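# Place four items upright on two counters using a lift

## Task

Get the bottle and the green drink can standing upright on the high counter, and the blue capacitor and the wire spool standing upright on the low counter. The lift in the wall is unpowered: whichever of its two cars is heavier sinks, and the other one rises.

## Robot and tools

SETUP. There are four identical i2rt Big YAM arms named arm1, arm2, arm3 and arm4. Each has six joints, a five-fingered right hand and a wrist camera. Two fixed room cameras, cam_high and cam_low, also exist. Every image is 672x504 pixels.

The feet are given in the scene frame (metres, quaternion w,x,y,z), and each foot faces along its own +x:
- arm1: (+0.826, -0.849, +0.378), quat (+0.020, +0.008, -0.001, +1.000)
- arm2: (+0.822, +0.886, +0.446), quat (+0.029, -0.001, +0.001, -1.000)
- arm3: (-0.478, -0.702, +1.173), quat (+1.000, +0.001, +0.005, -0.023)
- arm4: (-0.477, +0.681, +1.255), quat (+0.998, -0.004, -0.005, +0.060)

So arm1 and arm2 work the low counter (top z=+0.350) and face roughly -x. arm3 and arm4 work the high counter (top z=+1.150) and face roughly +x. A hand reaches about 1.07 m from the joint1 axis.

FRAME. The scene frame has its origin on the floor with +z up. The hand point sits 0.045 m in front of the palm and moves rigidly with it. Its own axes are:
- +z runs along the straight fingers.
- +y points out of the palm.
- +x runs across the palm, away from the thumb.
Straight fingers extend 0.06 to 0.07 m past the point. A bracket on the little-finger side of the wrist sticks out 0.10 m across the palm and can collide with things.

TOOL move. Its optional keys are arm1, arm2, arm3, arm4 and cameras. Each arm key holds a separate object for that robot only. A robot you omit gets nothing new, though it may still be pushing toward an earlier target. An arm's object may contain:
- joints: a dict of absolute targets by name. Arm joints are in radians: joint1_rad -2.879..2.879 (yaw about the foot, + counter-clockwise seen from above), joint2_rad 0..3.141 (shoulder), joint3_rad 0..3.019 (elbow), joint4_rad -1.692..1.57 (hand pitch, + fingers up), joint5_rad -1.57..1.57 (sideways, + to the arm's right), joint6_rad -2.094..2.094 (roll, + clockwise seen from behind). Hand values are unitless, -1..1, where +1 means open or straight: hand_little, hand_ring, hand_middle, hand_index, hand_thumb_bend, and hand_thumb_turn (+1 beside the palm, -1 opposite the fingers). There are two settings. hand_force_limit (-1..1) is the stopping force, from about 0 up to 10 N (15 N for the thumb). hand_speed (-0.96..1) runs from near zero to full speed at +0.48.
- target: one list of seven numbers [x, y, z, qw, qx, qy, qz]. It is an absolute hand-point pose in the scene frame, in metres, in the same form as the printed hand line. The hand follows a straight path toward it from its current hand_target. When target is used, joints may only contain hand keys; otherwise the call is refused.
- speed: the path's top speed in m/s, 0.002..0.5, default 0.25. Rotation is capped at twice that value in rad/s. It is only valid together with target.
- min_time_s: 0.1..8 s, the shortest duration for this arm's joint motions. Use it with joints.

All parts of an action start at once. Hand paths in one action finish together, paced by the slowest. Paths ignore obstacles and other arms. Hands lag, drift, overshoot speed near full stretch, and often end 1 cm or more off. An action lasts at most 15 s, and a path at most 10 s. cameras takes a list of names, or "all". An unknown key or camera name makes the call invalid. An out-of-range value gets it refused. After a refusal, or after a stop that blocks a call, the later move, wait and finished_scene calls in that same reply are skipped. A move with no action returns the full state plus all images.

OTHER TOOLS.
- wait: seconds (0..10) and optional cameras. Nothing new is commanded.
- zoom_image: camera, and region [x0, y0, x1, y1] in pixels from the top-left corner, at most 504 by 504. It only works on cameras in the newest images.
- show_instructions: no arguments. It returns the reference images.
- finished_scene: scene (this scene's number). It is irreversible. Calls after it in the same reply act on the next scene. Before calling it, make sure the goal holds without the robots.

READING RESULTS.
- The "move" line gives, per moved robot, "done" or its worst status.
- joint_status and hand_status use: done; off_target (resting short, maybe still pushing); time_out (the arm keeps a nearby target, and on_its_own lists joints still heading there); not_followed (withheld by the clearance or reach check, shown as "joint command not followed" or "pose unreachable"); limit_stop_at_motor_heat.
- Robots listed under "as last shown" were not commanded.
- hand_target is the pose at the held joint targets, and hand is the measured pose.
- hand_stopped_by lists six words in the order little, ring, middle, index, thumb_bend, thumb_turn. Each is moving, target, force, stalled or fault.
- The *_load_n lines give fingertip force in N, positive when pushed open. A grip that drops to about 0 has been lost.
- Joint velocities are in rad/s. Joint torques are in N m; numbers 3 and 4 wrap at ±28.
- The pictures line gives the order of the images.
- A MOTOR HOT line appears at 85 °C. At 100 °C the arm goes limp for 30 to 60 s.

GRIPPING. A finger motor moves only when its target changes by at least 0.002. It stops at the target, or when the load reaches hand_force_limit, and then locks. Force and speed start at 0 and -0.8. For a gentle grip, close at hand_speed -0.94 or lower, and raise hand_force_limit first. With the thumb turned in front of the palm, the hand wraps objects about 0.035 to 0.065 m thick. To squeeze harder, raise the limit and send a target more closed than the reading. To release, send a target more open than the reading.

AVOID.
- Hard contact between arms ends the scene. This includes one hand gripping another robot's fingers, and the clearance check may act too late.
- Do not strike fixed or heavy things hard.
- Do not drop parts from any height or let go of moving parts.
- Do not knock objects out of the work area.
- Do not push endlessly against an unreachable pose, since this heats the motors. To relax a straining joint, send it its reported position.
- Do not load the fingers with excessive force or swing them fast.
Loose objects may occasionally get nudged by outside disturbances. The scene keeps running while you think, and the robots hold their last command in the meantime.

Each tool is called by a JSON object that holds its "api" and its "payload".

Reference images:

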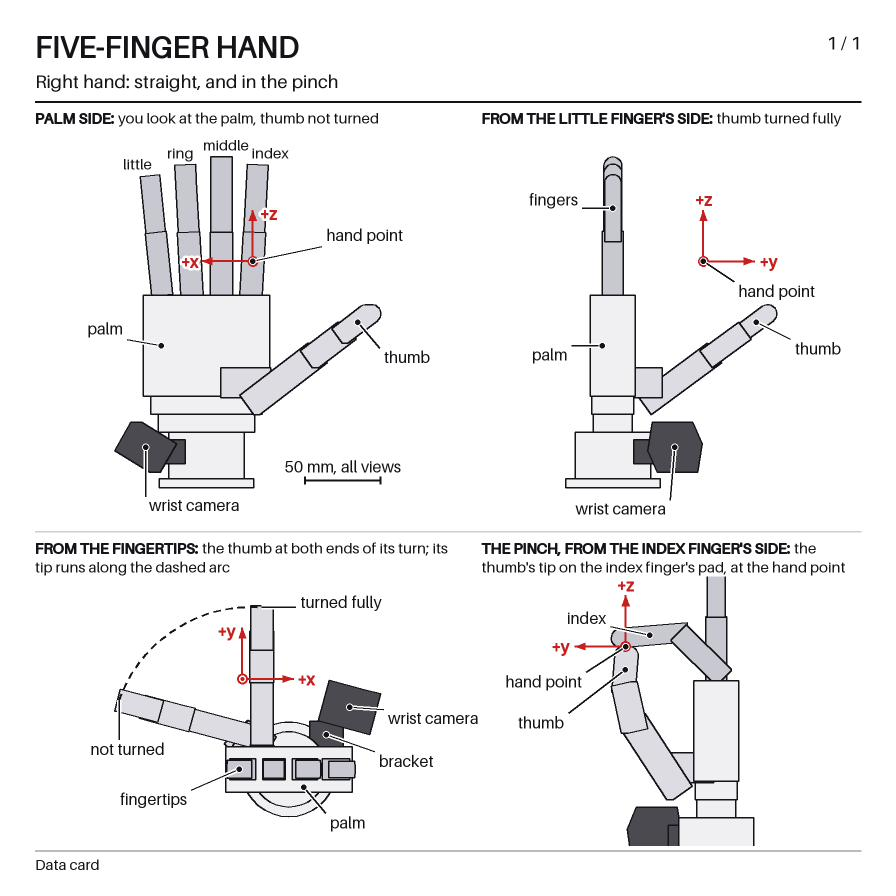

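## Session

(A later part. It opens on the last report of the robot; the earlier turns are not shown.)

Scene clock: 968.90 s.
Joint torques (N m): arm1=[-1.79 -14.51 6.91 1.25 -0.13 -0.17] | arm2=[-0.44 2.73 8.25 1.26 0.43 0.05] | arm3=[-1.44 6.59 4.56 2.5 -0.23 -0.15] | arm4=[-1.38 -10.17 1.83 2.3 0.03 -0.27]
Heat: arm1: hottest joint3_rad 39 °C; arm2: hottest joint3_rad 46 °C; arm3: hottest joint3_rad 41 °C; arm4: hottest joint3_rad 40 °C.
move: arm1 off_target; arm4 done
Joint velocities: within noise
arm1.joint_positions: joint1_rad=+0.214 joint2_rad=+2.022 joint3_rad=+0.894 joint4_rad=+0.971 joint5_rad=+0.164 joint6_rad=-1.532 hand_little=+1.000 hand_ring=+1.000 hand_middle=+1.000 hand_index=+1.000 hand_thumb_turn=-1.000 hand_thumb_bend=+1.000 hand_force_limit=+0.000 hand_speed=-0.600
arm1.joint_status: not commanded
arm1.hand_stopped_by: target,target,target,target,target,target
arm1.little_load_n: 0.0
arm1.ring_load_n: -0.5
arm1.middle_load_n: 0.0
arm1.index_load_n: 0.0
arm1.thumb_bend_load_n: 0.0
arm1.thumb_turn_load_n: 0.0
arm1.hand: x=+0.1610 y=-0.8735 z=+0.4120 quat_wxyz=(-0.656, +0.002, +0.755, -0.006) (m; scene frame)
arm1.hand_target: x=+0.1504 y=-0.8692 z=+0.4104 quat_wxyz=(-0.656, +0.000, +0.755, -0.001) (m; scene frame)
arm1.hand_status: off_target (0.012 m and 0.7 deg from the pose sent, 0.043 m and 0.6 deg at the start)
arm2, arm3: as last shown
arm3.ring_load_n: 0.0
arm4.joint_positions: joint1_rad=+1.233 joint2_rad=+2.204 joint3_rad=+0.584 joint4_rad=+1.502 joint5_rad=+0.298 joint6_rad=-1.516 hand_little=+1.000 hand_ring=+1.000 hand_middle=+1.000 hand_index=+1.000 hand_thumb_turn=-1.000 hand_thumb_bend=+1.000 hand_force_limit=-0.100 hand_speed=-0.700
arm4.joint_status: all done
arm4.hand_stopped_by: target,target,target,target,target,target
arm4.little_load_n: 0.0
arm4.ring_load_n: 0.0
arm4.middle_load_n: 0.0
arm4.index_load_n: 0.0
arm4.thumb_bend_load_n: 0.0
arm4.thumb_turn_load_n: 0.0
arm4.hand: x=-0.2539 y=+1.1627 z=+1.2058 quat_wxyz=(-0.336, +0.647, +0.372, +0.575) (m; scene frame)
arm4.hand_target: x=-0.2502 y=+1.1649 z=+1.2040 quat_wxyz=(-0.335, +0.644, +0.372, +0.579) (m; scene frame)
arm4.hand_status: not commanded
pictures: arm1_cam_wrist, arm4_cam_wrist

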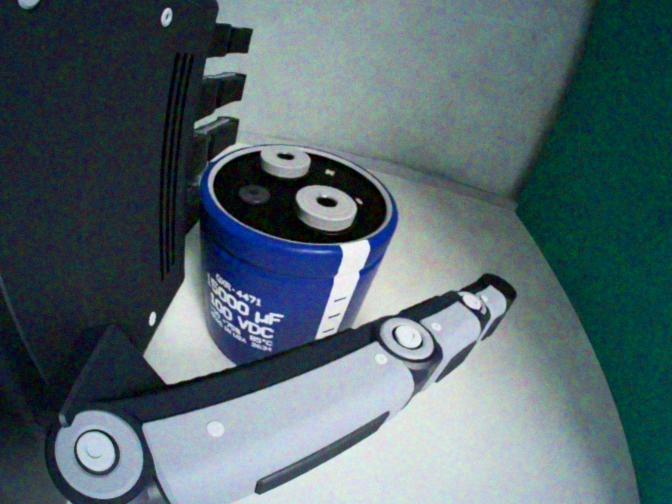

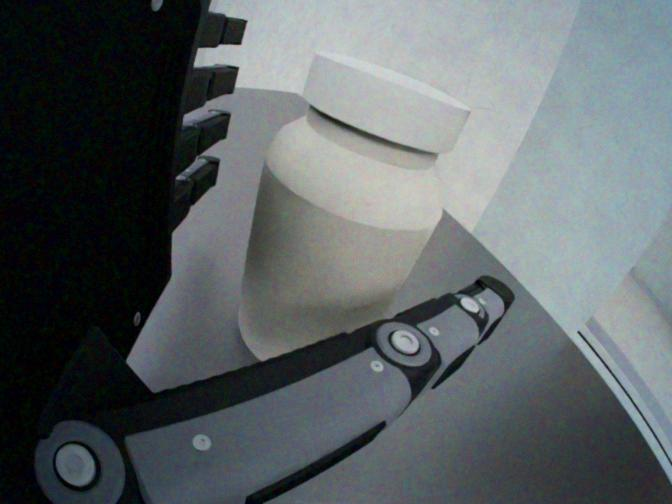

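{"api": "move", "payload": {"arm4": {"target": [-0.305, 1.07, 1.235, -0.3346, 0.6436, 0.3716, 0.5795], "speed": 0.12}, "arm1": {"target": [0.147, -0.874, 0.398, -0.6551, 0, 0.7553, 0], "speed": 0.06}, "cameras": ["arm4_cam_wrist", "arm1_cam_wrist"]}}

Scene clock: 982.40 s.
Joint torques (N m): arm1=[-0.73 -14.8 6.72 1.99 0.16 -0.17] | arm2=[-0.5 2.73 8.25 1.28 0.44 0.05] | arm3=[-1.44 6.59 4.56 2.51 -0.23 -0.15] | arm4=[-0.09 -10.34 -0.7 2.77 0.33 -0.02]
Heat: arm1: hottest joint3_rad 40 °C; arm2: hottest joint3_rad 45 °C; arm3: hottest joint3_rad 41 °C; arm4: hottest joint3_rad 40 °C.
move: arm1 off_target; arm4 off_target
Joint velocities: within noise
arm1.joint_positions: joint1_rad=+0.214 joint2_rad=+2.059 joint3_rad=+0.910 joint4_rad=+0.969 joint5_rad=+0.166 joint6_rad=-1.532 hand_little=+1.000 hand_ring=+1.000 hand_middle=+1.000 hand_index=+1.000 hand_thumb_turn=-1.000 hand_thumb_bend=+1.000 hand_force_limit=+0.000 hand_speed=-0.600
arm1.joint_status: not commanded
arm1.hand_stopped_by: target,target,target,target,target,target
arm1.little_load_n: 0.5
arm1.ring_load_n: 0.0
arm1.middle_load_n: 0.0
arm1.index_load_n: 0.0
arm1.thumb_bend_load_n: 0.0
arm1.thumb_turn_load_n: 0.0
arm1.hand: x=+0.1584 y=-0.8736 z=+0.3949 quat_wxyz=(-0.648, +0.001, +0.762, -0.004) (m; scene frame)
arm1.hand_target: x=+0.1475 y=-0.8740 z=+0.3977 quat_wxyz=(-0.655, +0.000, +0.756, +0.000) (m; scene frame)
arm1.hand_status: off_target (0.012 m and 1.2 deg from the pose sent, 0.020 m and 0.7 deg at the start)
arm2, arm3: as last shown
arm3.thumb_turn_load_n: 0.0
arm4.joint_positions: joint1_rad=+1.346 joint2_rad=+2.080 joint3_rad=+0.304 joint4_rad=+1.559 joint5_rad=+0.429 joint6_rad=-1.494 hand_little=+1.000 hand_ring=+1.000 hand_middle=+1.000 hand_index=+1.000 hand_thumb_turn=-1.000 hand_thumb_bend=+1.000 hand_force_limit=-0.100 hand_speed=-0.700
arm4.joint_status: not commanded
arm4.hand_stopped_by: target,target,target,target,target,target
arm4.little_load_n: 0.0
arm4.ring_load_n: 0.0
arm4.middle_load_n: 0.0
arm4.index_load_n: 0.0
arm4.thumb_bend_load_n: 0.0
arm4.thumb_turn_load_n: 0.5
arm4.hand: x=-0.3018 y=+1.0664 z=+1.2248 quat_wxyz=(-0.303, +0.669, +0.389, +0.557) (m; scene frame)
arm4.hand_target: x=-0.3049 y=+1.0702 z=+1.2353 quat_wxyz=(-0.320, +0.664, +0.375, +0.562) (m; scene frame)
arm4.hand_status: off_target (0.011 m and 5.6 deg from the pose sent, 0.110 m and 0.6 deg at the start; a joint's target at an end of its range on 38 of 48 steps)
pictures: arm1_cam_wrist, arm4_cam_wrist

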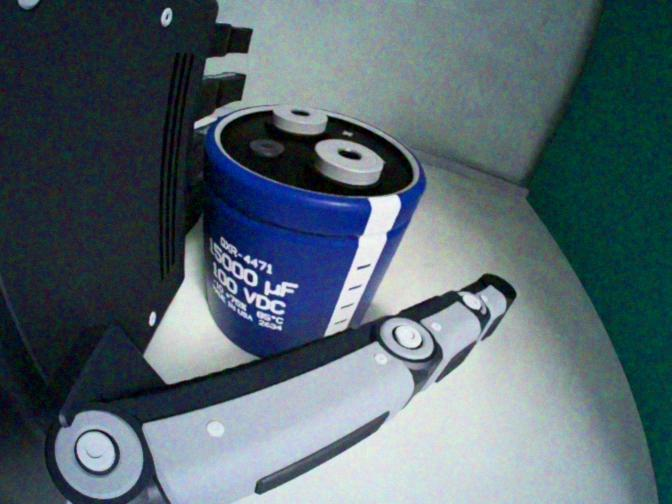

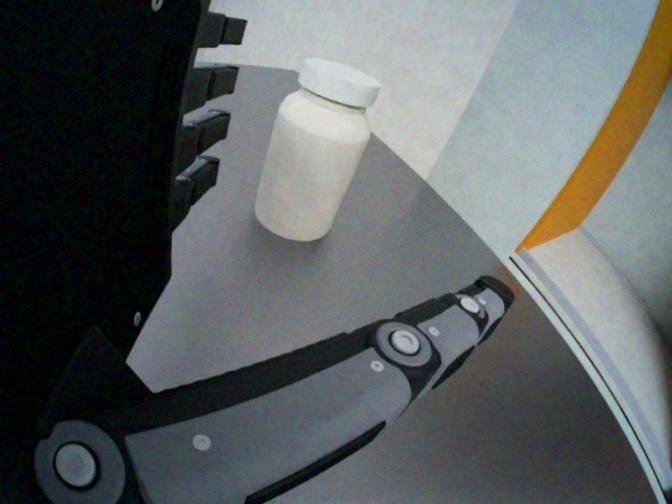

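{"api": "move", "payload": {"arm4": {"target": [-0.33, 1.02, 1.42, -0.3346, 0.6436, 0.3716, 0.5795], "speed": 0.2}, "arm1": {"target": [0.152, -0.880, 0.402, -0.6551, 0, 0.7553, 0], "speed": 0.06}, "cameras": ["arm1_cam_wrist", "arm4_cam_wrist"]}}

{"api": "move", "payload": {"arm1": {"joints": {"hand_index": -1, "hand_middle": -1, "hand_thumb_bend": -1, "hand_speed": -0.85, "hand_force_limit": 0.0}}, "cameras": ["arm1_cam_wrist"]}}

Scene clock: 994.60 s.
Joint torques (N m): arm1=[0.26 -16.09 5.76 1.94 0.16 -0.15] | arm2=[-0.44 2.73 8.25 1.28 0.43 0.05] | arm3=[-1.44 6.59 4.56 2.5 -0.23 -0.15] | arm4=[-0.32 -1.49 10.85 1.32 0.04 0.02]
Heat: arm1: hottest joint3_rad 40 °C; arm2: hottest joint3_rad 45 °C; arm3: hottest joint3_rad 41 °C; arm4: hottest joint3_rad 39 °C.
move: arm1 off_target; arm4 off_target
Joint velocities: within noise
arm1.joint_positions: joint1_rad=+0.216 joint2_rad=+2.059 joint3_rad=+0.910 joint4_rad=+0.969 joint5_rad=+0.180 joint6_rad=-1.532 hand_little=+1.000 hand_ring=+1.000 hand_middle=+1.000 hand_index=+1.000 hand_thumb_turn=-1.000 hand_thumb_bend=+1.000 hand_force_limit=+0.000 hand_speed=-0.600
arm1.joint_status: not commanded
arm1.hand_stopped_by: target,target,target,target,target,target
arm1.little_load_n: 0.0
arm1.ring_load_n: 0.0
arm1.middle_load_n: 0.0
arm1.index_load_n: 0.0
arm1.thumb_bend_load_n: 0.5
arm1.thumb_turn_load_n: 0.5
arm1.hand: x=+0.1593 y=-0.8727 z=+0.3951 quat_wxyz=(-0.648, +0.004, +0.762, +0.001) (m; scene frame)
arm1.hand_target: x=+0.1523 y=-0.8800 z=+0.4021 quat_wxyz=(-0.655, +0.000, +0.755, +0.000) (m; scene frame)
arm1.hand_status: off_target (0.012 m and 1.2 deg from the pose sent, 0.012 m and 1.2 deg at the start)
arm2, arm3: as last shown
arm2.thumb_turn_load_n: 0.0
arm3.thumb_turn_load_n: 0.5
arm4.joint_positions: joint1_rad=+1.441 joint2_rad=+0.877 joint3_rad=+0.150 joint4_rad=+0.560 joint5_rad=+0.513 joint6_rad=-1.517 hand_little=+1.000 hand_ring=+1.000 hand_middle=+1.000 hand_index=+1.000 hand_thumb_turn=-1.000 hand_thumb_bend=+1.000 hand_force_limit=-0.100 hand_speed=-0.700
arm4.joint_status: not commanded
arm4.hand_stopped_by: target,target,target,target,target,target
arm4.little_load_n: 0.0
arm4.ring_load_n: 0.0
arm4.middle_load_n: 0.0
arm4.index_load_n: 0.0
arm4.thumb_bend_load_n: 0.0
arm4.thumb_turn_load_n: 0.5
arm4.hand: x=-0.3288 y=+1.0037 z=+1.3964 quat_wxyz=(-0.313, +0.649, +0.389, +0.574) (m; scene frame)
arm4.hand_target: x=-0.3302 y=+1.0187 z=+1.4206 quat_wxyz=(-0.334, +0.643, +0.372, +0.580) (m; scene frame)
arm4.hand_status: off_target (0.029 m and 3.3 deg from the pose sent, 0.203 m and 5.6 deg at the start)
pictures: arm1_cam_wrist, arm4_cam_wrist

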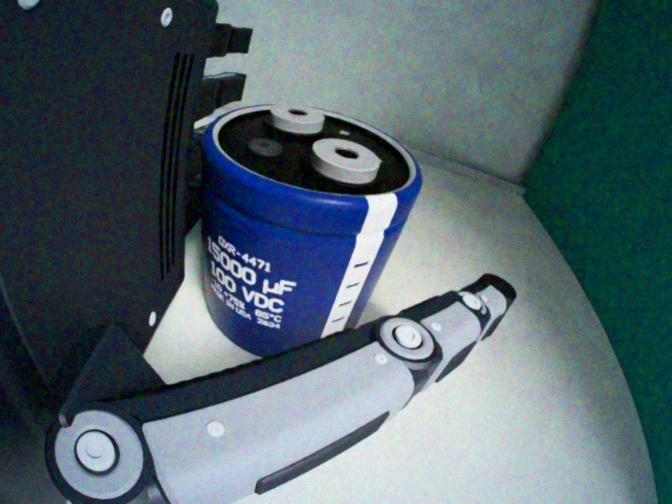

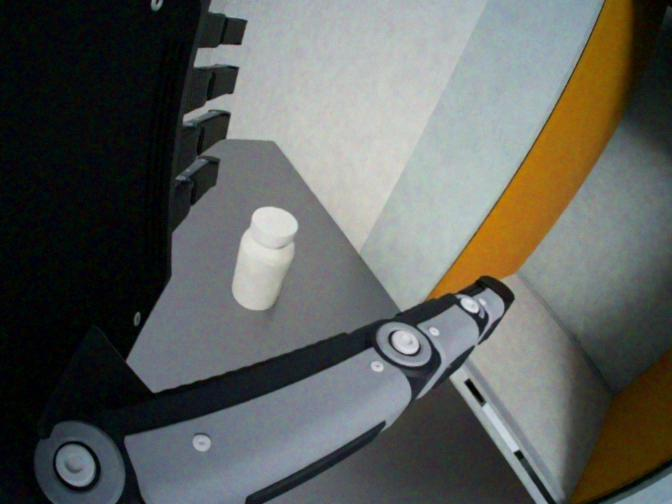

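Scene clock: 1002.83 s.
Joint torques (N m): arm1=[0.09 -16.15 5.78 1.92 0.14 -0.16] | arm2=[-0.5 2.67 8.27 1.28 0.44 0.05] | arm3=[-1.44 6.59 4.56 2.5 -0.23 -0.15] | arm4=[-0.73 -1.38 10.84 1.36 0.03 0.01]
Heat: arm1: hottest joint3_rad 39 °C; arm2: hottest joint3_rad 45 °C; arm3: hottest joint3_rad 41 °C; arm4: hottest joint3_rad 41 °C.
move: arm1 off_target
Joint velocities: within noise
arm1.joint_positions: joint1_rad=+0.218 joint2_rad=+2.059 joint3_rad=+0.910 joint4_rad=+0.969 joint5_rad=+0.180 joint6_rad=-1.532 hand_little=+1.000 hand_ring=+1.000 hand_middle=+0.240 hand_index=+0.322 hand_thumb_turn=-1.000 hand_thumb_bend=+0.648 hand_force_limit=+0.000 hand_speed=-0.850
arm1.joint_status: hand_middle off_target (ended at +0.240, target -1.000); hand_index off_target (ended at +0.322, target -1.000); hand_thumb_bend off_target (ended at +0.648, target -1.000); the others done
arm1.hand_stopped_by: target,target,force,force,force,target
arm1.little_load_n: 0.0
arm1.ring_load_n: 0.0
arm1.middle_load_n: 7.0
arm1.index_load_n: 3.0
arm1.thumb_bend_load_n: 12.0
arm1.thumb_turn_load_n: 1.0
arm1.hand: x=+0.1593 y=-0.8737 z=+0.3951 quat_wxyz=(-0.648, +0.004, +0.762, +0.000) (m; scene frame)
arm1.hand_target: x=+0.1522 y=-0.8800 z=+0.4021 quat_wxyz=(-0.655, +0.000, +0.755, +0.000) (m; scene frame)
arm1.hand_status: not commanded
arm2.joint_positions: joint1_rad=+0.007 joint2_rad=+0.743 joint3_rad=+1.771 joint4_rad=-1.382 joint5_rad=+0.557 joint6_rad=-1.495 hand_little=+1.000 hand_ring=+1.000 hand_middle=+1.000 hand_index=+1.000 hand_thumb_turn=-1.000 hand_thumb_bend=+1.000 hand_force_limit=+0.400 hand_speed=-0.800
arm2.joint_status: not commanded
arm2.hand_stopped_by: target,target,target,target,target,target
arm2.little_load_n: 0.0
arm2.ring_load_n: 0.0
arm2.middle_load_n: 0.0
arm2.index_load_n: 0.0
arm2.thumb_bend_load_n: 0.0
arm2.thumb_turn_load_n: 0.0
arm2.hand: x=+0.6443 y=+1.0253 z=+1.1052 quat_wxyz=(+0.565, -0.161, -0.788, -0.187) (m; scene frame)
arm2.hand_target: x=+0.6508 y=+1.0268 z=+1.1113 quat_wxyz=(+0.567, -0.171, -0.784, -0.185) (m; scene frame)
arm2.hand_status: not commanded
arm3.joint_positions: joint1_rad=-0.700 joint2_rad=+0.786 joint3_rad=+2.177 joint4_rad=-1.423 joint5_rad=-0.752 joint6_rad=-1.619 hand_little=+1.000 hand_ring=+1.000 hand_middle=+1.000 hand_index=+1.000 hand_thumb_turn=-1.000 hand_thumb_bend=+1.000 hand_force_limit=+0.000 hand_speed=-0.700
arm3.joint_status: not commanded
arm3.hand_stopped_by: target,target,target,target,target,target
arm3.little_load_n: 0.0
arm3.ring_load_n: 0.0
arm3.middle_load_n: 0.0
arm3.index_load_n: 0.0
arm3.thumb_bend_load_n: 0.0
arm3.thumb_turn_load_n: 0.5
arm3.hand: x=-0.3169 y=-0.7270 z=+1.9570 quat_wxyz=(+0.006, +0.719, +0.010, +0.695) (m; scene frame)
arm3.hand_target: x=-0.3153 y=-0.7297 z=+1.9696 quat_wxyz=(+0.020, +0.710, +0.019, +0.703) (m; scene frame)
arm3.hand_status: not commanded
arm4: as last shown
arm4.joint_positions: joint1_rad=+1.441 joint2_rad=+0.877 joint3_rad=+0.150 joint4_rad=+0.560 joint5_rad=+0.513 joint6_rad=-1.516 hand_little=+1.000 hand_ring=+1.000 hand_middle=+1.000 hand_index=+1.000 hand_thumb_turn=-1.000 hand_thumb_bend=+1.000 hand_force_limit=-0.100 hand_speed=-0.700
arm4.hand: x=-0.3289 y=+1.0037 z=+1.3963 quat_wxyz=(-0.313, +0.649, +0.389, +0.574) (m; scene frame)
arm4.hand_target: x=-0.3303 y=+1.0187 z=+1.4206 quat_wxyz=(-0.335, +0.643, +0.372, +0.580) (m; scene frame)
pictures: arm1_cam_wrist

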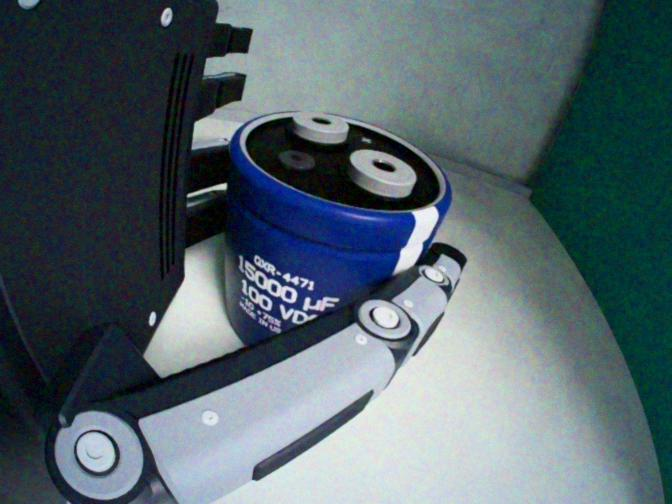

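{"api": "move", "payload": {"arm1": {"target": [0.155, -0.875, 0.46, -0.6551, 0, 0.7553, 0], "speed": 0.1}, "arm4": {"joints": {"joint2_rad": 0.8, "joint3_rad": 2.2, "joint4_rad": -1.4}, "min_time_s": 4}, "cameras": ["arm1_cam_wrist"]}}

{"api": "move", "payload": {"arm1": {"target": [0.50, -0.875, 0.51, -0.6551, 0, 0.7553, 0], "speed": 0.15}, "cameras": ["arm1_cam_wrist", "cam_low", "cam_high"]}}

Scene clock: 1015.97 s.
Joint torques (N m): arm1=[-0.73 -17.79 5.42 1.72 -0.08 -0.17] | arm2=[-0.5 2.67 8.25 1.28 0.44 0.05] | arm3=[-1.44 6.59 4.55 2.5 -0.23 -0.14] | arm4=[-0.67 5.95 4.26 1.33 0.03 -0.02]
Heat: arm1: hottest joint3_rad 39 °C; arm2: hottest joint3_rad 45 °C; arm3: hottest joint3_rad 41 °C; arm4: hottest joint3_rad 44 °C.
move: arm1 off_target; arm4 done
Joint velocities: within noise
arm1.joint_positions: joint1_rad=+0.218 joint2_rad=+1.933 joint3_rad=+0.910 joint4_rad=+0.839 joint5_rad=+0.178 joint6_rad=-1.532 hand_little=+1.000 hand_ring=+1.000 hand_middle=+0.240 hand_index=+0.322 hand_thumb_turn=-1.000 hand_thumb_bend=+0.648 hand_force_limit=+0.000 hand_speed=-0.850
arm1.joint_status: not commanded
arm1.hand_stopped_by: target,target,force,force,force,target
arm1.little_load_n: 0.0
arm1.ring_load_n: 0.0
arm1.middle_load_n: 7.0
arm1.index_load_n: 3.0
arm1.thumb_bend_load_n: 12.5
arm1.thumb_turn_load_n: 1.5
arm1.hand: x=+0.1577 y=-0.8745 z=+0.4438 quat_wxyz=(-0.646, +0.003, +0.763, +0.000) (m; scene frame)
arm1.hand_target: x=+0.1550 y=-0.8748 z=+0.4600 quat_wxyz=(-0.655, +0.000, +0.755, +0.000) (m; scene frame)
arm1.hand_status: off_target (0.016 m and 1.4 deg from the pose sent, 0.065 m and 1.2 deg at the start)
arm2, arm3: as last shown
arm4.joint_positions: joint1_rad=+1.441 joint2_rad=+0.800 joint3_rad=+2.182 joint4_rad=-1.389 joint5_rad=+0.512 joint6_rad=-1.516 hand_little=+1.000 hand_ring=+1.000 hand_middle=+1.000 hand_index=+1.000 hand_thumb_turn=-1.000 hand_thumb_bend=+1.000 hand_force_limit=-0.100 hand_speed=-0.700
arm4.joint_status: all done
arm4.hand_stopped_by: target,target,target,target,target,target
arm4.little_load_n: 0.0
arm4.ring_load_n: 0.0
arm4.middle_load_n: 0.0
arm4.index_load_n: 0.0
arm4.thumb_bend_load_n: 0.0
arm4.thumb_turn_load_n: 0.5
arm4.hand: x=-0.3387 y=+0.7776 z=+2.0449 quat_wxyz=(-0.365, +0.621, +0.343, +0.603) (m; scene frame)
arm4.hand_target: x=-0.3397 y=+0.7718 z=+2.0467 quat_wxyz=(-0.372, +0.621, +0.337, +0.601) (m; scene frame)
arm4.hand_status: not commanded
pictures: arm1_cam_wrist

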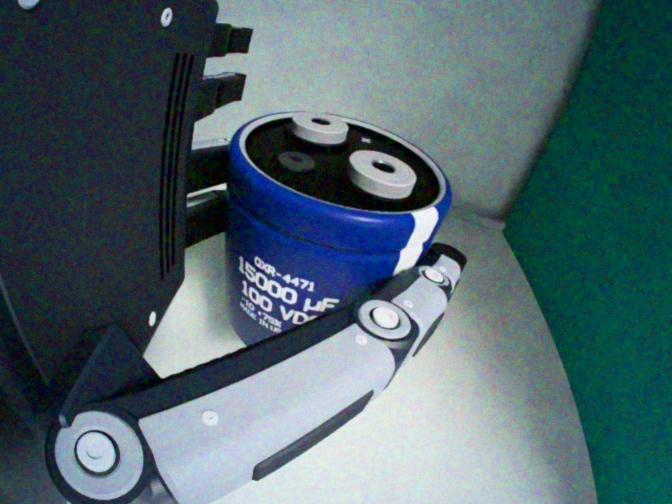

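Scene clock: 1019.40 s.
Joint torques (N m): arm1=[0.21 -2.67 7.95 1.62 0.31 -0.07] | arm2=[-0.44 2.67 8.25 1.26 0.43 0.05] | arm3=[-1.44 6.59 4.56 2.5 -0.23 -0.15] | arm4=[-0.5 6.07 4.36 1.33 0.02 -0.02]
Heat: arm1: hottest joint3_rad 39 °C; arm2: hottest joint3_rad 45 °C; arm3: hottest joint3_rad 41 °C; arm4: hottest joint3_rad 44 °C.
move: arm1 off_target
Joint velocities: within noise
arm1.joint_positions: joint1_rad=+0.581 joint2_rad=+0.779 joint3_rad=+0.067 joint4_rad=+0.500 joint5_rad=+0.537 joint6_rad=-1.474 hand_little=+1.000 hand_ring=+1.000 hand_middle=+0.240 hand_index=+0.322 hand_thumb_turn=-1.000 hand_thumb_bend=+0.648 hand_force_limit=+0.000 hand_speed=-0.850
arm1.joint_status: not commanded
arm1.hand_stopped_by: target,target,force,force,force,target
arm1.little_load_n: 0.0
arm1.ring_load_n: 0.0
arm1.middle_load_n: 7.0
arm1.index_load_n: 3.0
arm1.thumb_bend_load_n: 12.0
arm1.thumb_turn_load_n: 1.5
arm1.hand: x=+0.5034 y=-0.8702 z=+0.4984 quat_wxyz=(-0.646, -0.003, +0.763, +0.007) (m; scene frame)
arm1.hand_target: x=+0.4999 y=-0.8747 z=+0.5102 quat_wxyz=(-0.656, -0.001, +0.755, +0.001) (m; scene frame)
arm1.hand_status: off_target (0.013 m and 1.6 deg from the pose sent, 0.349 m and 1.4 deg at the start)
arm2, arm3, arm4: as last shown
arm3.ring_load_n: -0.5
arm3.index_load_n: 0.5
pictures: arm1_cam_wrist, cam_high, cam_low

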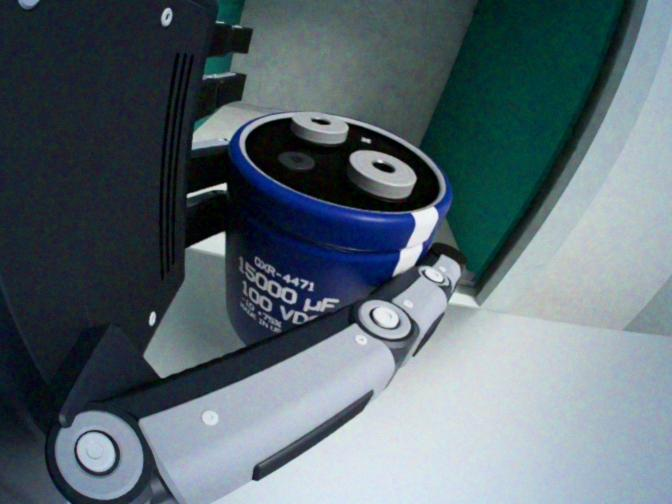

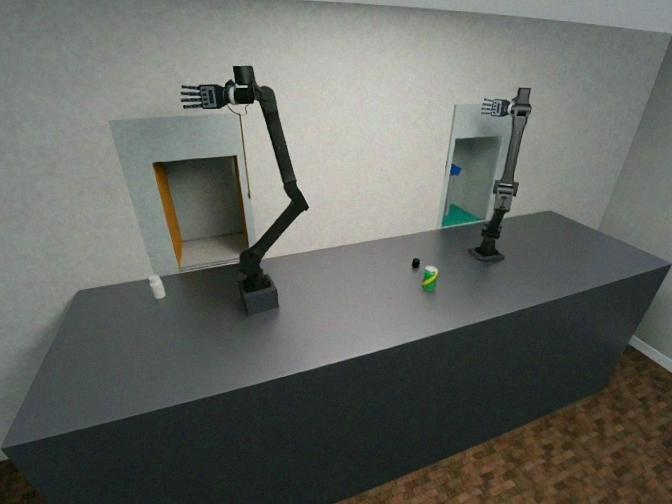

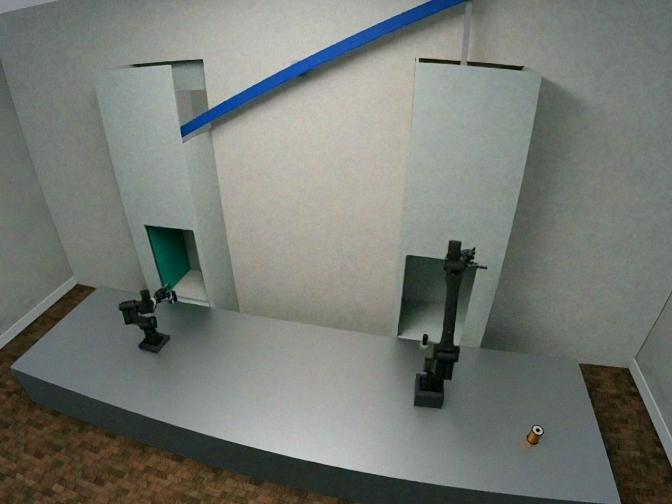

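{"api": "move", "payload": {"arm1": {"target": [0.50, -0.45, 0.52, -0.5872, 0.3367, 0.6754, 0.2927], "speed": 0.25}, "cameras": []}}

{"api": "move", "payload": {"arm1": {"target": [0.49, -0.42, 0.41, -0.5872, 0.3367, 0.6754, 0.2927], "speed": 0.12}, "cameras": ["arm1_cam_wrist"]}}

Scene clock: 1024.90 s.
Joint torques (N m): arm1=[-1.38 -8.82 9.29 3.1 0.16 -0.27] | arm2=[-0.44 2.73 8.25 1.26 0.44 0.05] | arm3=[-1.44 6.59 4.56 2.51 -0.23 -0.15] | arm4=[-0.44 6.12 4.29 1.22 0.01 0.01]
Heat: arm1: hottest joint3_rad 39 °C; arm2: hottest joint3_rad 45 °C; arm3: hottest joint3_rad 41 °C; arm4: hottest joint3_rad 43 °C.
move: arm1 off_target
Joint velocities: within noise
arm1.joint_positions: joint1_rad=-0.626 joint2_rad=+1.431 joint3_rad=+0.443 joint4_rad=+0.739 joint5_rad=+0.244 joint6_rad=-1.518 hand_little=+1.000 hand_ring=+1.000 hand_middle=+0.240 hand_index=+0.322 hand_thumb_turn=-1.000 hand_thumb_bend=+0.648 hand_force_limit=+0.000 hand_speed=-0.850
arm1.joint_status: not commanded
arm1.hand_stopped_by: target,target,force,force,force,target
arm1.little_load_n: 0.0
arm1.ring_load_n: 0.0
arm1.middle_load_n: 7.0
arm1.index_load_n: 3.0
arm1.thumb_bend_load_n: 12.5
arm1.thumb_turn_load_n: 1.5
arm1.hand: x=+0.5151 y=-0.4710 z=+0.4858 quat_wxyz=(-0.558, +0.347, +0.703, +0.274) (m; scene frame)
arm1.hand_target: x=+0.5015 y=-0.4522 z=+0.5202 quat_wxyz=(-0.587, +0.339, +0.675, +0.290) (m; scene frame)
arm1.hand_status: off_target (0.043 m and 5.2 deg from the pose sent, 0.421 m and 52.8 deg at the start)
arm2, arm3, arm4: as last shown
arm2.thumb_turn_load_n: 0.5
arm3.ring_load_n: 0.0
arm3.index_load_n: 0.0
arm3.thumb_turn_load_n: 0.0
pictures: none
No camera images: "cameras" was empty.

Scene clock: 1026.63 s.
Joint torques (N m): arm1=[-1.38 -11.69 5.31 3.02 -0.1 -0.31] | arm2=[-0.44 2.73 8.24 1.26 0.43 0.05] | arm3=[-1.44 6.59 4.56 2.51 -0.23 -0.14] | arm4=[-0.56 6.01 4.41 1.33 0.01 0]
Heat: arm1: hottest joint3_rad 39 °C; arm2: hottest joint3_rad 45 °C; arm3: hottest joint3_rad 41 °C; arm4: hottest joint3_rad 43 °C.
move: arm1 off_target
Joint velocities: within noise
arm1.joint_positions: joint1_rad=-0.676 joint2_rad=+1.885 joint3_rad=+0.511 joint4_rad=+1.158 joint5_rad=+0.201 joint6_rad=-1.529 hand_little=+1.000 hand_ring=+1.000 hand_middle=+0.240 hand_index=+0.322 hand_thumb_turn=-1.000 hand_thumb_bend=+0.649 hand_force_limit=+0.000 hand_speed=-0.850
arm1.joint_status: not commanded
arm1.hand_stopped_by: target,target,force,force,force,target
arm1.little_load_n: 0.0
arm1.ring_load_n: 0.0
arm1.middle_load_n: 6.5
arm1.index_load_n: 3.0
arm1.thumb_bend_load_n: 12.0
arm1.thumb_turn_load_n: 1.0
arm1.hand: x=+0.4987 y=-0.4356 z=+0.3927 quat_wxyz=(-0.569, +0.347, +0.692, +0.278) (m; scene frame)
arm1.hand_target: x=+0.4905 y=-0.4207 z=+0.4105 quat_wxyz=(-0.587, +0.337, +0.675, +0.293) (m; scene frame)
arm1.hand_status: off_target (0.025 m and 3.5 deg from the pose sent, 0.095 m and 5.2 deg at the start)
arm2, arm3, arm4: as last shown
arm2.thumb_turn_load_n: 0.0
arm4.thumb_turn_load_n: 0.0
pictures: arm1_cam_wrist

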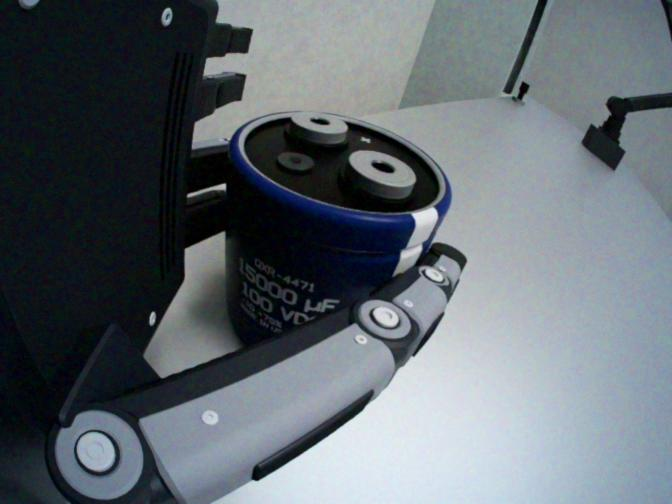

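{"api": "move", "payload": {"arm1": {"target": [0.49, -0.42, 0.408, -0.5988, 0.3316, 0.6650, 0.2986], "speed": 0.06}, "cameras": ["arm1_cam_wrist"]}}

Scene clock: 1033.93 s.
Joint torques (N m): arm1=[-1.32 -11.75 4.93 2.95 -0.05 -0.32] | arm2=[-0.5 2.73 8.25 1.28 0.44 0.05] | arm3=[-1.44 6.53 4.57 2.51 -0.23 -0.15] | arm4=[-0.26 5.77 4.34 1.35 0.02 -0.01]
Heat: arm1: hottest joint3_rad 39 °C; arm2: hottest joint3_rad 45 °C; arm3: hottest joint3_rad 41 °C; arm4: hottest joint3_rad 43 °C.
move: arm1 off_target
Joint velocities: within noise
arm1.joint_positions: joint1_rad=-0.676 joint2_rad=+1.925 joint3_rad=+0.511 joint4_rad=+1.236 joint5_rad=+0.201 joint6_rad=-1.537 hand_little=+1.000 hand_ring=+1.000 hand_middle=+0.240 hand_index=+0.322 hand_thumb_turn=-1.000 hand_thumb_bend=+0.649 hand_force_limit=+0.000 hand_speed=-0.850
arm1.joint_status: not commanded
arm1.hand_stopped_by: target,target,force,force,force,target
arm1.little_load_n: 0.0
arm1.ring_load_n: 0.0
arm1.middle_load_n: 6.5
arm1.index_load_n: 3.0
arm1.thumb_bend_load_n: 12.5
arm1.thumb_turn_load_n: 1.0
arm1.hand: x=+0.4977 y=-0.4345 z=+0.3919 quat_wxyz=(-0.581, +0.341, +0.682, +0.284) (m; scene frame)
arm1.hand_target: x=+0.4906 y=-0.4206 z=+0.4081 quat_wxyz=(-0.598, +0.332, +0.666, +0.299) (m; scene frame)
arm1.hand_status: off_target (0.023 m and 3.4 deg from the pose sent, 0.024 m and 5.5 deg at the start)
arm2, arm3, arm4: as last shown
arm3.thumb_turn_load_n: 0.5
arm4.thumb_turn_load_n: 0.5
pictures: arm1_cam_wrist

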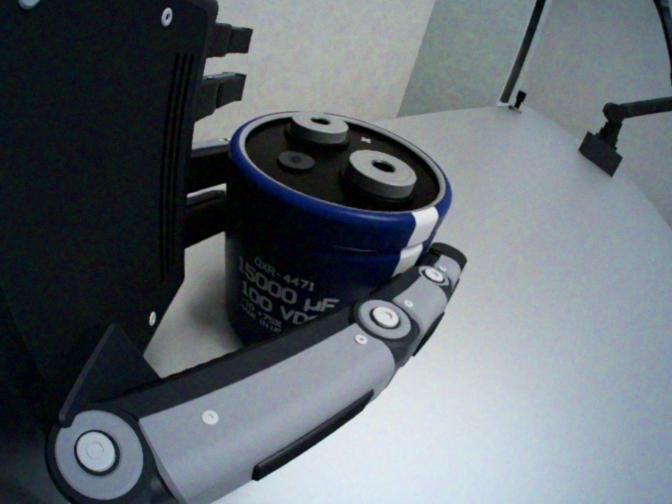

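{"api": "move", "payload": {"arm1": {"target": [0.49, -0.42, 0.398, -0.5988, 0.3316, 0.6650, 0.2986], "speed": 0.05}, "cameras": ["arm1_cam_wrist"]}}

{"api": "zoom_image", "payload": {"camera": "arm1_cam_wrist", "region": [150, 220, 400, 420]}}

Scene clock: 1038.63 s.
Joint torques (N m): arm1=[-1.32 -11.16 4.4 2.62 -0.09 -0.14] | arm2=[-0.5 2.73 8.25 1.26 0.44 0.05] | arm3=[-1.44 6.59 4.57 2.51 -0.23 -0.15] | arm4=[-0.5 5.95 4.31 1.35 0.02 0]
Heat: arm1: hottest joint3_rad 39 °C; arm2: hottest joint3_rad 45 °C; arm3: hottest joint3_rad 41 °C; arm4: hottest joint3_rad 43 °C.
move: arm1 off_target
Joint velocities: within noise
arm1.joint_positions: joint1_rad=-0.676 joint2_rad=+1.957 joint3_rad=+0.523 joint4_rad=+1.281 joint5_rad=+0.209 joint6_rad=-1.552 hand_little=+1.000 hand_ring=+1.000 hand_middle=+0.240 hand_index=+0.322 hand_thumb_turn=-1.000 hand_thumb_bend=+0.649 hand_force_limit=+0.000 hand_speed=-0.850
arm1.joint_status: not commanded
arm1.hand_stopped_by: target,target,force,force,force,target
arm1.little_load_n: 0.0
arm1.ring_load_n: 0.0
arm1.middle_load_n: 7.0
arm1.index_load_n: 1.5
arm1.thumb_bend_load_n: 12.0
arm1.thumb_turn_load_n: -1.5
arm1.hand: x=+0.4962 y=-0.4304 z=+0.3914 quat_wxyz=(-0.587, +0.337, +0.675, +0.294) (m; scene frame)
arm1.hand_target: x=+0.4917 y=-0.4196 z=+0.3985 quat_wxyz=(-0.598, +0.334, +0.663, +0.301) (m; scene frame)
arm1.hand_status: off_target (0.014 m and 2.0 deg from the pose sent, 0.017 m and 3.4 deg at the start)
arm2, arm3, arm4: as last shown
pictures: arm1_cam_wrist

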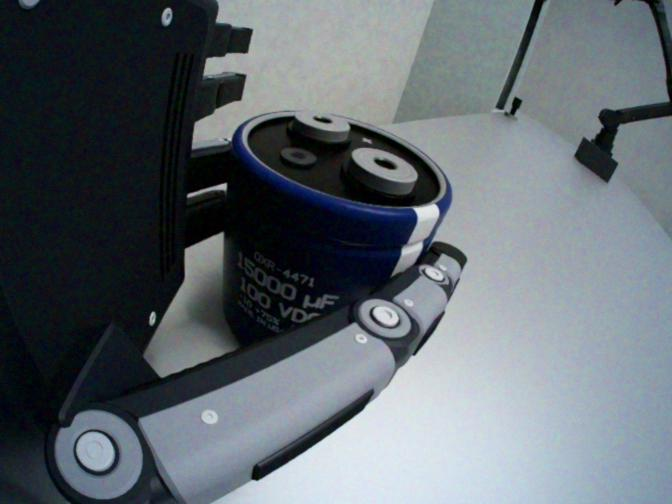

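Scaled by 2.016 from the camera's 672x504 image, which has a finer 960x720 frame.

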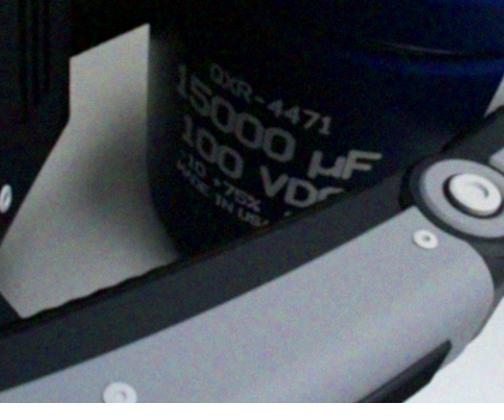

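{"api": "move", "payload": {"arm1": {"joints": {"hand_index": 1, "hand_middle": 1, "hand_thumb_bend": 1, "hand_speed": -0.7}}, "cameras": ["arm1_cam_wrist"]}}

Scene clock: 1042.70 s.
Joint torques (N m): arm1=[-1.26 -11.28 3.99 2.58 -0.1 -0.14] | arm2=[-0.5 2.73 8.27 1.28 0.44 0.05] | arm3=[-1.44 6.53 4.57 2.5 -0.23 -0.15] | arm4=[-0.62 5.77 4.31 1.26 0.02 -0.01]
Heat: arm1: hottest joint3_rad 39 °C; arm2: hottest joint3_rad 45 °C; arm3: hottest joint3_rad 41 °C; arm4: hottest joint3_rad 43 °C.
move: arm1 done
Joint velocities: within noise
arm1.joint_positions: joint1_rad=-0.677 joint2_rad=+1.957 joint3_rad=+0.529 joint4_rad=+1.284 joint5_rad=+0.201 joint6_rad=-1.552 hand_little=+1.000 hand_ring=+1.000 hand_middle=+1.000 hand_index=+1.000 hand_thumb_turn=-1.000 hand_thumb_bend=+1.000 hand_force_limit=+0.000 hand_speed=-0.700
arm1.joint_status: all done
arm1.hand_stopped_by: target,target,target,target,target,target
arm1.little_load_n: 0.0
arm1.ring_load_n: 0.0
arm1.middle_load_n: 0.0
arm1.index_load_n: 0.0
arm1.thumb_bend_load_n: 0.0
arm1.thumb_turn_load_n: 0.0
arm1.hand: x=+0.4927 y=-0.4289 z=+0.3937 quat_wxyz=(-0.591, +0.334, +0.674, +0.292) (m; scene frame)
arm1.hand_target: x=+0.4901 y=-0.4201 z=+0.3984 quat_wxyz=(-0.599, +0.332, +0.665, +0.299) (m; scene frame)
arm1.hand_status: not commanded
arm2, arm3, arm4: as last shown
arm3.thumb_turn_load_n: 0.0
pictures: arm1_cam_wrist

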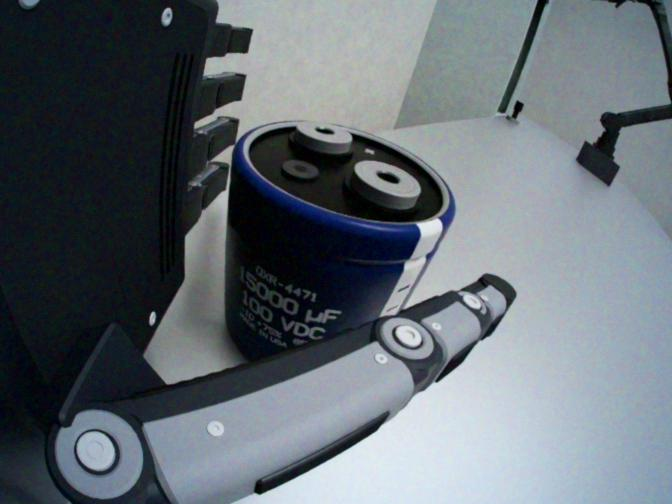

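{"api": "move", "payload": {"arm1": {"target": [0.55, -0.50, 0.45, -0.5988, 0.3316, 0.6650, 0.2986], "speed": 0.12}, "cameras": ["arm1_cam_wrist"]}}

{"api": "move", "payload": {"arm1": {"target": [0.60, -0.56, 0.60, -0.5988, 0.3316, 0.6650, 0.2986], "speed": 0.2}, "cameras": ["all"]}}

Scene clock: 1049.20 s.
Joint torques (N m): arm1=[0.44 -9.23 2.35 1.21 0.15 -0.06] | arm2=[-0.5 2.67 8.25 1.28 0.43 0.05] | arm3=[-1.44 6.59 4.56 2.5 -0.23 -0.15] | arm4=[-0.5 6.07 4.22 1.39 0.01 0]
Heat: arm1: hottest joint3_rad 38 °C; arm2: hottest joint3_rad 45 °C; arm3: hottest joint3_rad 41 °C; arm4: hottest joint3_rad 42 °C.
move: arm1 done
Joint velocities: within noise
arm1.joint_positions: joint1_rad=-0.621 joint2_rad=+1.658 joint3_rad=+0.277 joint4_rad=+1.271 joint5_rad=+0.270 joint6_rad=-1.552 hand_little=+1.000 hand_ring=+1.000 hand_middle=+1.000 hand_index=+1.000 hand_thumb_turn=-1.000 hand_thumb_bend=+1.000 hand_force_limit=+0.000 hand_speed=-0.700
arm1.joint_status: not commanded
arm1.hand_stopped_by: target,target,target,target,target,target
arm1.little_load_n: 0.0
arm1.ring_load_n: 0.0
arm1.middle_load_n: -0.5
arm1.index_load_n: 0.5
arm1.thumb_bend_load_n: 0.0
arm1.thumb_turn_load_n: 0.0
arm1.hand: x=+0.5509 y=-0.4953 z=+0.4512 quat_wxyz=(-0.601, +0.333, +0.661, +0.302) (m; scene frame)
arm1.hand_target: x=+0.5502 y=-0.4998 z=+0.4499 quat_wxyz=(-0.599, +0.332, +0.665, +0.299) (m; scene frame)
arm1.hand_status: done (0.005 m and 0.7 deg from the pose sent, 0.107 m and 1.5 deg at the start)
arm2.joint_positions: joint1_rad=+0.007 joint2_rad=+0.743 joint3_rad=+1.771 joint4_rad=-1.382 joint5_rad=+0.557 joint6_rad=-1.495 hand_little=+1.000 hand_ring=+1.000 hand_middle=+1.000 hand_index=+1.000 hand_thumb_turn=-1.000 hand_thumb_bend=+1.000 hand_force_limit=+0.400 hand_speed=-0.800
arm2.joint_status: not commanded
arm2.hand_stopped_by: target,target,target,target,target,target
arm2.little_load_n: 0.0
arm2.ring_load_n: 0.0
arm2.middle_load_n: 0.0
arm2.index_load_n: 0.0
arm2.thumb_bend_load_n: 0.0
arm2.thumb_turn_load_n: 0.0
arm2.hand: x=+0.6443 y=+1.0253 z=+1.1052 quat_wxyz=(+0.565, -0.161, -0.788, -0.187) (m; scene frame)
arm2.hand_target: x=+0.6508 y=+1.0268 z=+1.1113 quat_wxyz=(+0.567, -0.171, -0.784, -0.185) (m; scene frame)
arm2.hand_status: not commanded
arm3.joint_positions: joint1_rad=-0.700 joint2_rad=+0.786 joint3_rad=+2.177 joint4_rad=-1.423 joint5_rad=-0.752 joint6_rad=-1.619 hand_little=+1.000 hand_ring=+1.000 hand_middle=+1.000 hand_index=+1.000 hand_thumb_turn=-1.000 hand_thumb_bend=+1.000 hand_force_limit=+0.000 hand_speed=-0.700
arm3.joint_status: not commanded
arm3.hand_stopped_by: target,target,target,target,target,target
arm3.little_load_n: -0.5
arm3.ring_load_n: 0.5
arm3.middle_load_n: 0.0
arm3.index_load_n: 0.0
arm3.thumb_bend_load_n: 0.0
arm3.thumb_turn_load_n: 0.0
arm3.hand: x=-0.3169 y=-0.7270 z=+1.9570 quat_wxyz=(+0.006, +0.719, +0.010, +0.695) (m; scene frame)
arm3.hand_target: x=-0.3153 y=-0.7297 z=+1.9696 quat_wxyz=(+0.020, +0.710, +0.019, +0.703) (m; scene frame)
arm3.hand_status: not commanded
arm4: as last shown
pictures: arm1_cam_wrist

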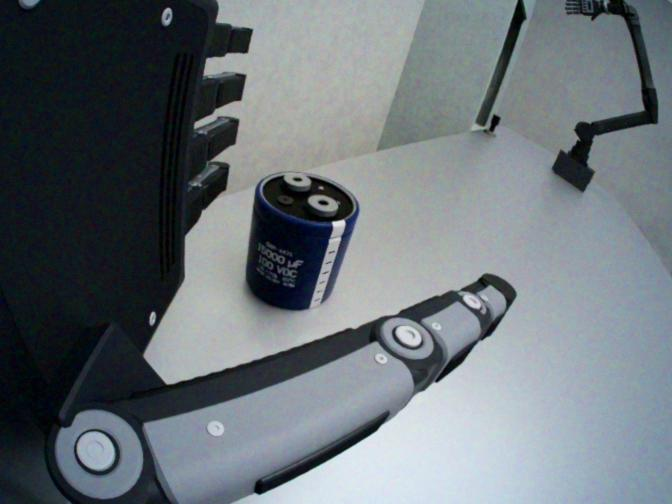

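Scene clock: 1051.13 s.
Joint torques (N m): arm1=[-0.09 -1.79 11.9 1.21 -0.11 0.03] | arm2=[-0.5 2.67 8.24 1.26 0.44 0.05] | arm3=[-1.44 6.59 4.56 2.51 -0.23 -0.15] | arm4=[-0.56 5.66 4.29 1.26 0.03 0.02]
Heat: arm1: hottest joint3_rad 39 °C; arm2: hottest joint3_rad 45 °C; arm3: hottest joint3_rad 41 °C; arm4: hottest joint3_rad 42 °C.
move: arm1 off_target
Joint velocities: within noise
arm1.joint_positions: joint1_rad=-0.515 joint2_rad=+0.646 joint3_rad=+0.236 joint4_rad=+0.244 joint5_rad=+0.376 joint6_rad=-1.549 hand_little=+1.000 hand_ring=+1.000 hand_middle=+1.000 hand_index=+1.000 hand_thumb_turn=-1.000 hand_thumb_bend=+1.000 hand_force_limit=+0.000 hand_speed=-0.700
arm1.joint_status: not commanded
arm1.hand_stopped_by: target,target,target,target,target,target
arm1.little_load_n: 0.0
arm1.ring_load_n: 0.0
arm1.middle_load_n: 0.0
arm1.index_load_n: 0.0
arm1.thumb_bend_load_n: 0.0
arm1.thumb_turn_load_n: 0.5
arm1.hand: x=+0.6112 y=-0.5645 z=+0.5723 quat_wxyz=(-0.580, +0.331, +0.680, +0.303) (m; scene frame)
arm1.hand_target: x=+0.6011 y=-0.5612 z=+0.6000 quat_wxyz=(-0.599, +0.331, +0.665, +0.299) (m; scene frame)
arm1.hand_status: off_target (0.030 m and 2.8 deg from the pose sent, 0.170 m and 0.7 deg at the start)
arm2, arm3: as last shown
arm2.thumb_turn_load_n: 0.5
arm3.little_load_n: 0.0
arm3.ring_load_n: 0.0
arm4.joint_positions: joint1_rad=+1.441 joint2_rad=+0.800 joint3_rad=+2.182 joint4_rad=-1.389 joint5_rad=+0.512 joint6_rad=-1.516 hand_little=+1.000 hand_ring=+1.000 hand_middle=+1.000 hand_index=+1.000 hand_thumb_turn=-1.000 hand_thumb_bend=+1.000 hand_force_limit=-0.100 hand_speed=-0.700
arm4.joint_status: not commanded
arm4.hand_stopped_by: target,target,target,target,target,target
arm4.little_load_n: 0.0
arm4.ring_load_n: 0.0
arm4.middle_load_n: 0.0
arm4.index_load_n: 0.0
arm4.thumb_bend_load_n: 0.0
arm4.thumb_turn_load_n: 0.0
arm4.hand: x=-0.3387 y=+0.7776 z=+2.0449 quat_wxyz=(-0.365, +0.621, +0.343, +0.603) (m; scene frame)
arm4.hand_target: x=-0.3397 y=+0.7718 z=+2.0467 quat_wxyz=(-0.372, +0.621, +0.337, +0.601) (m; scene frame)
arm4.hand_status: not commanded
pictures: arm1_cam_wrist, arm2_cam_wrist, arm3_cam_wrist, arm4_cam_wrist, cam_high, cam_low

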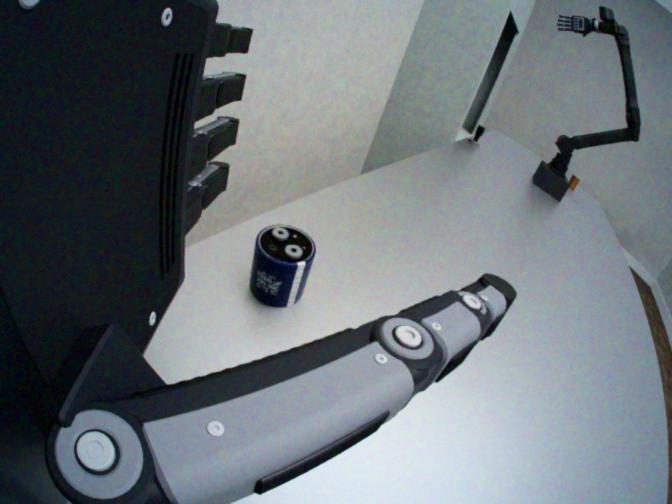

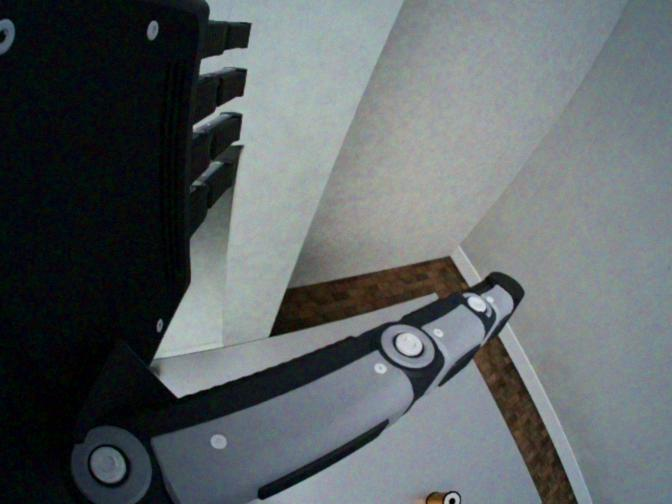

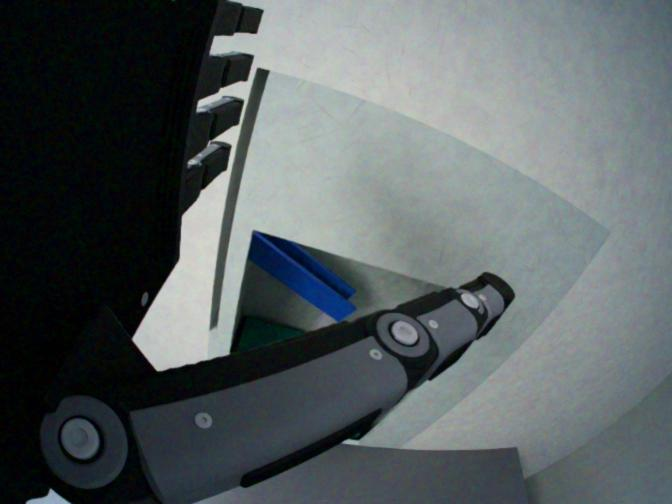

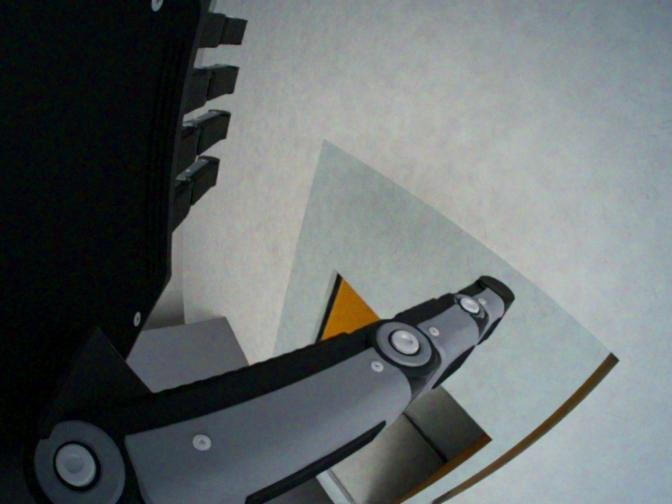

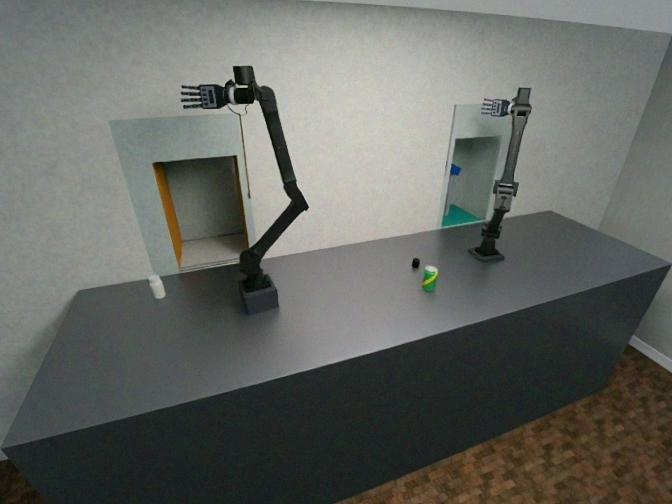

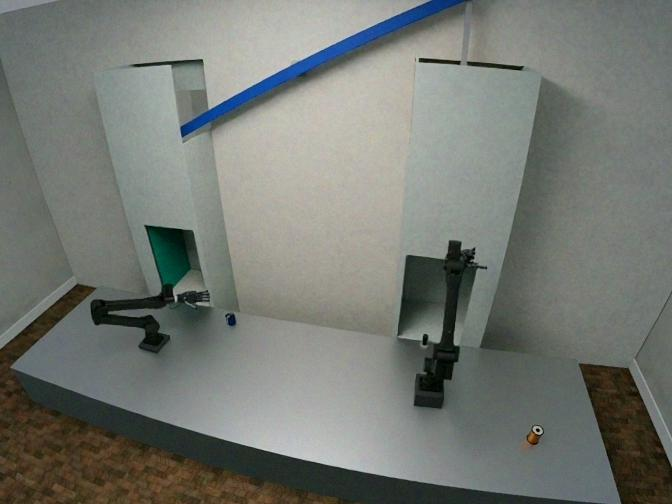

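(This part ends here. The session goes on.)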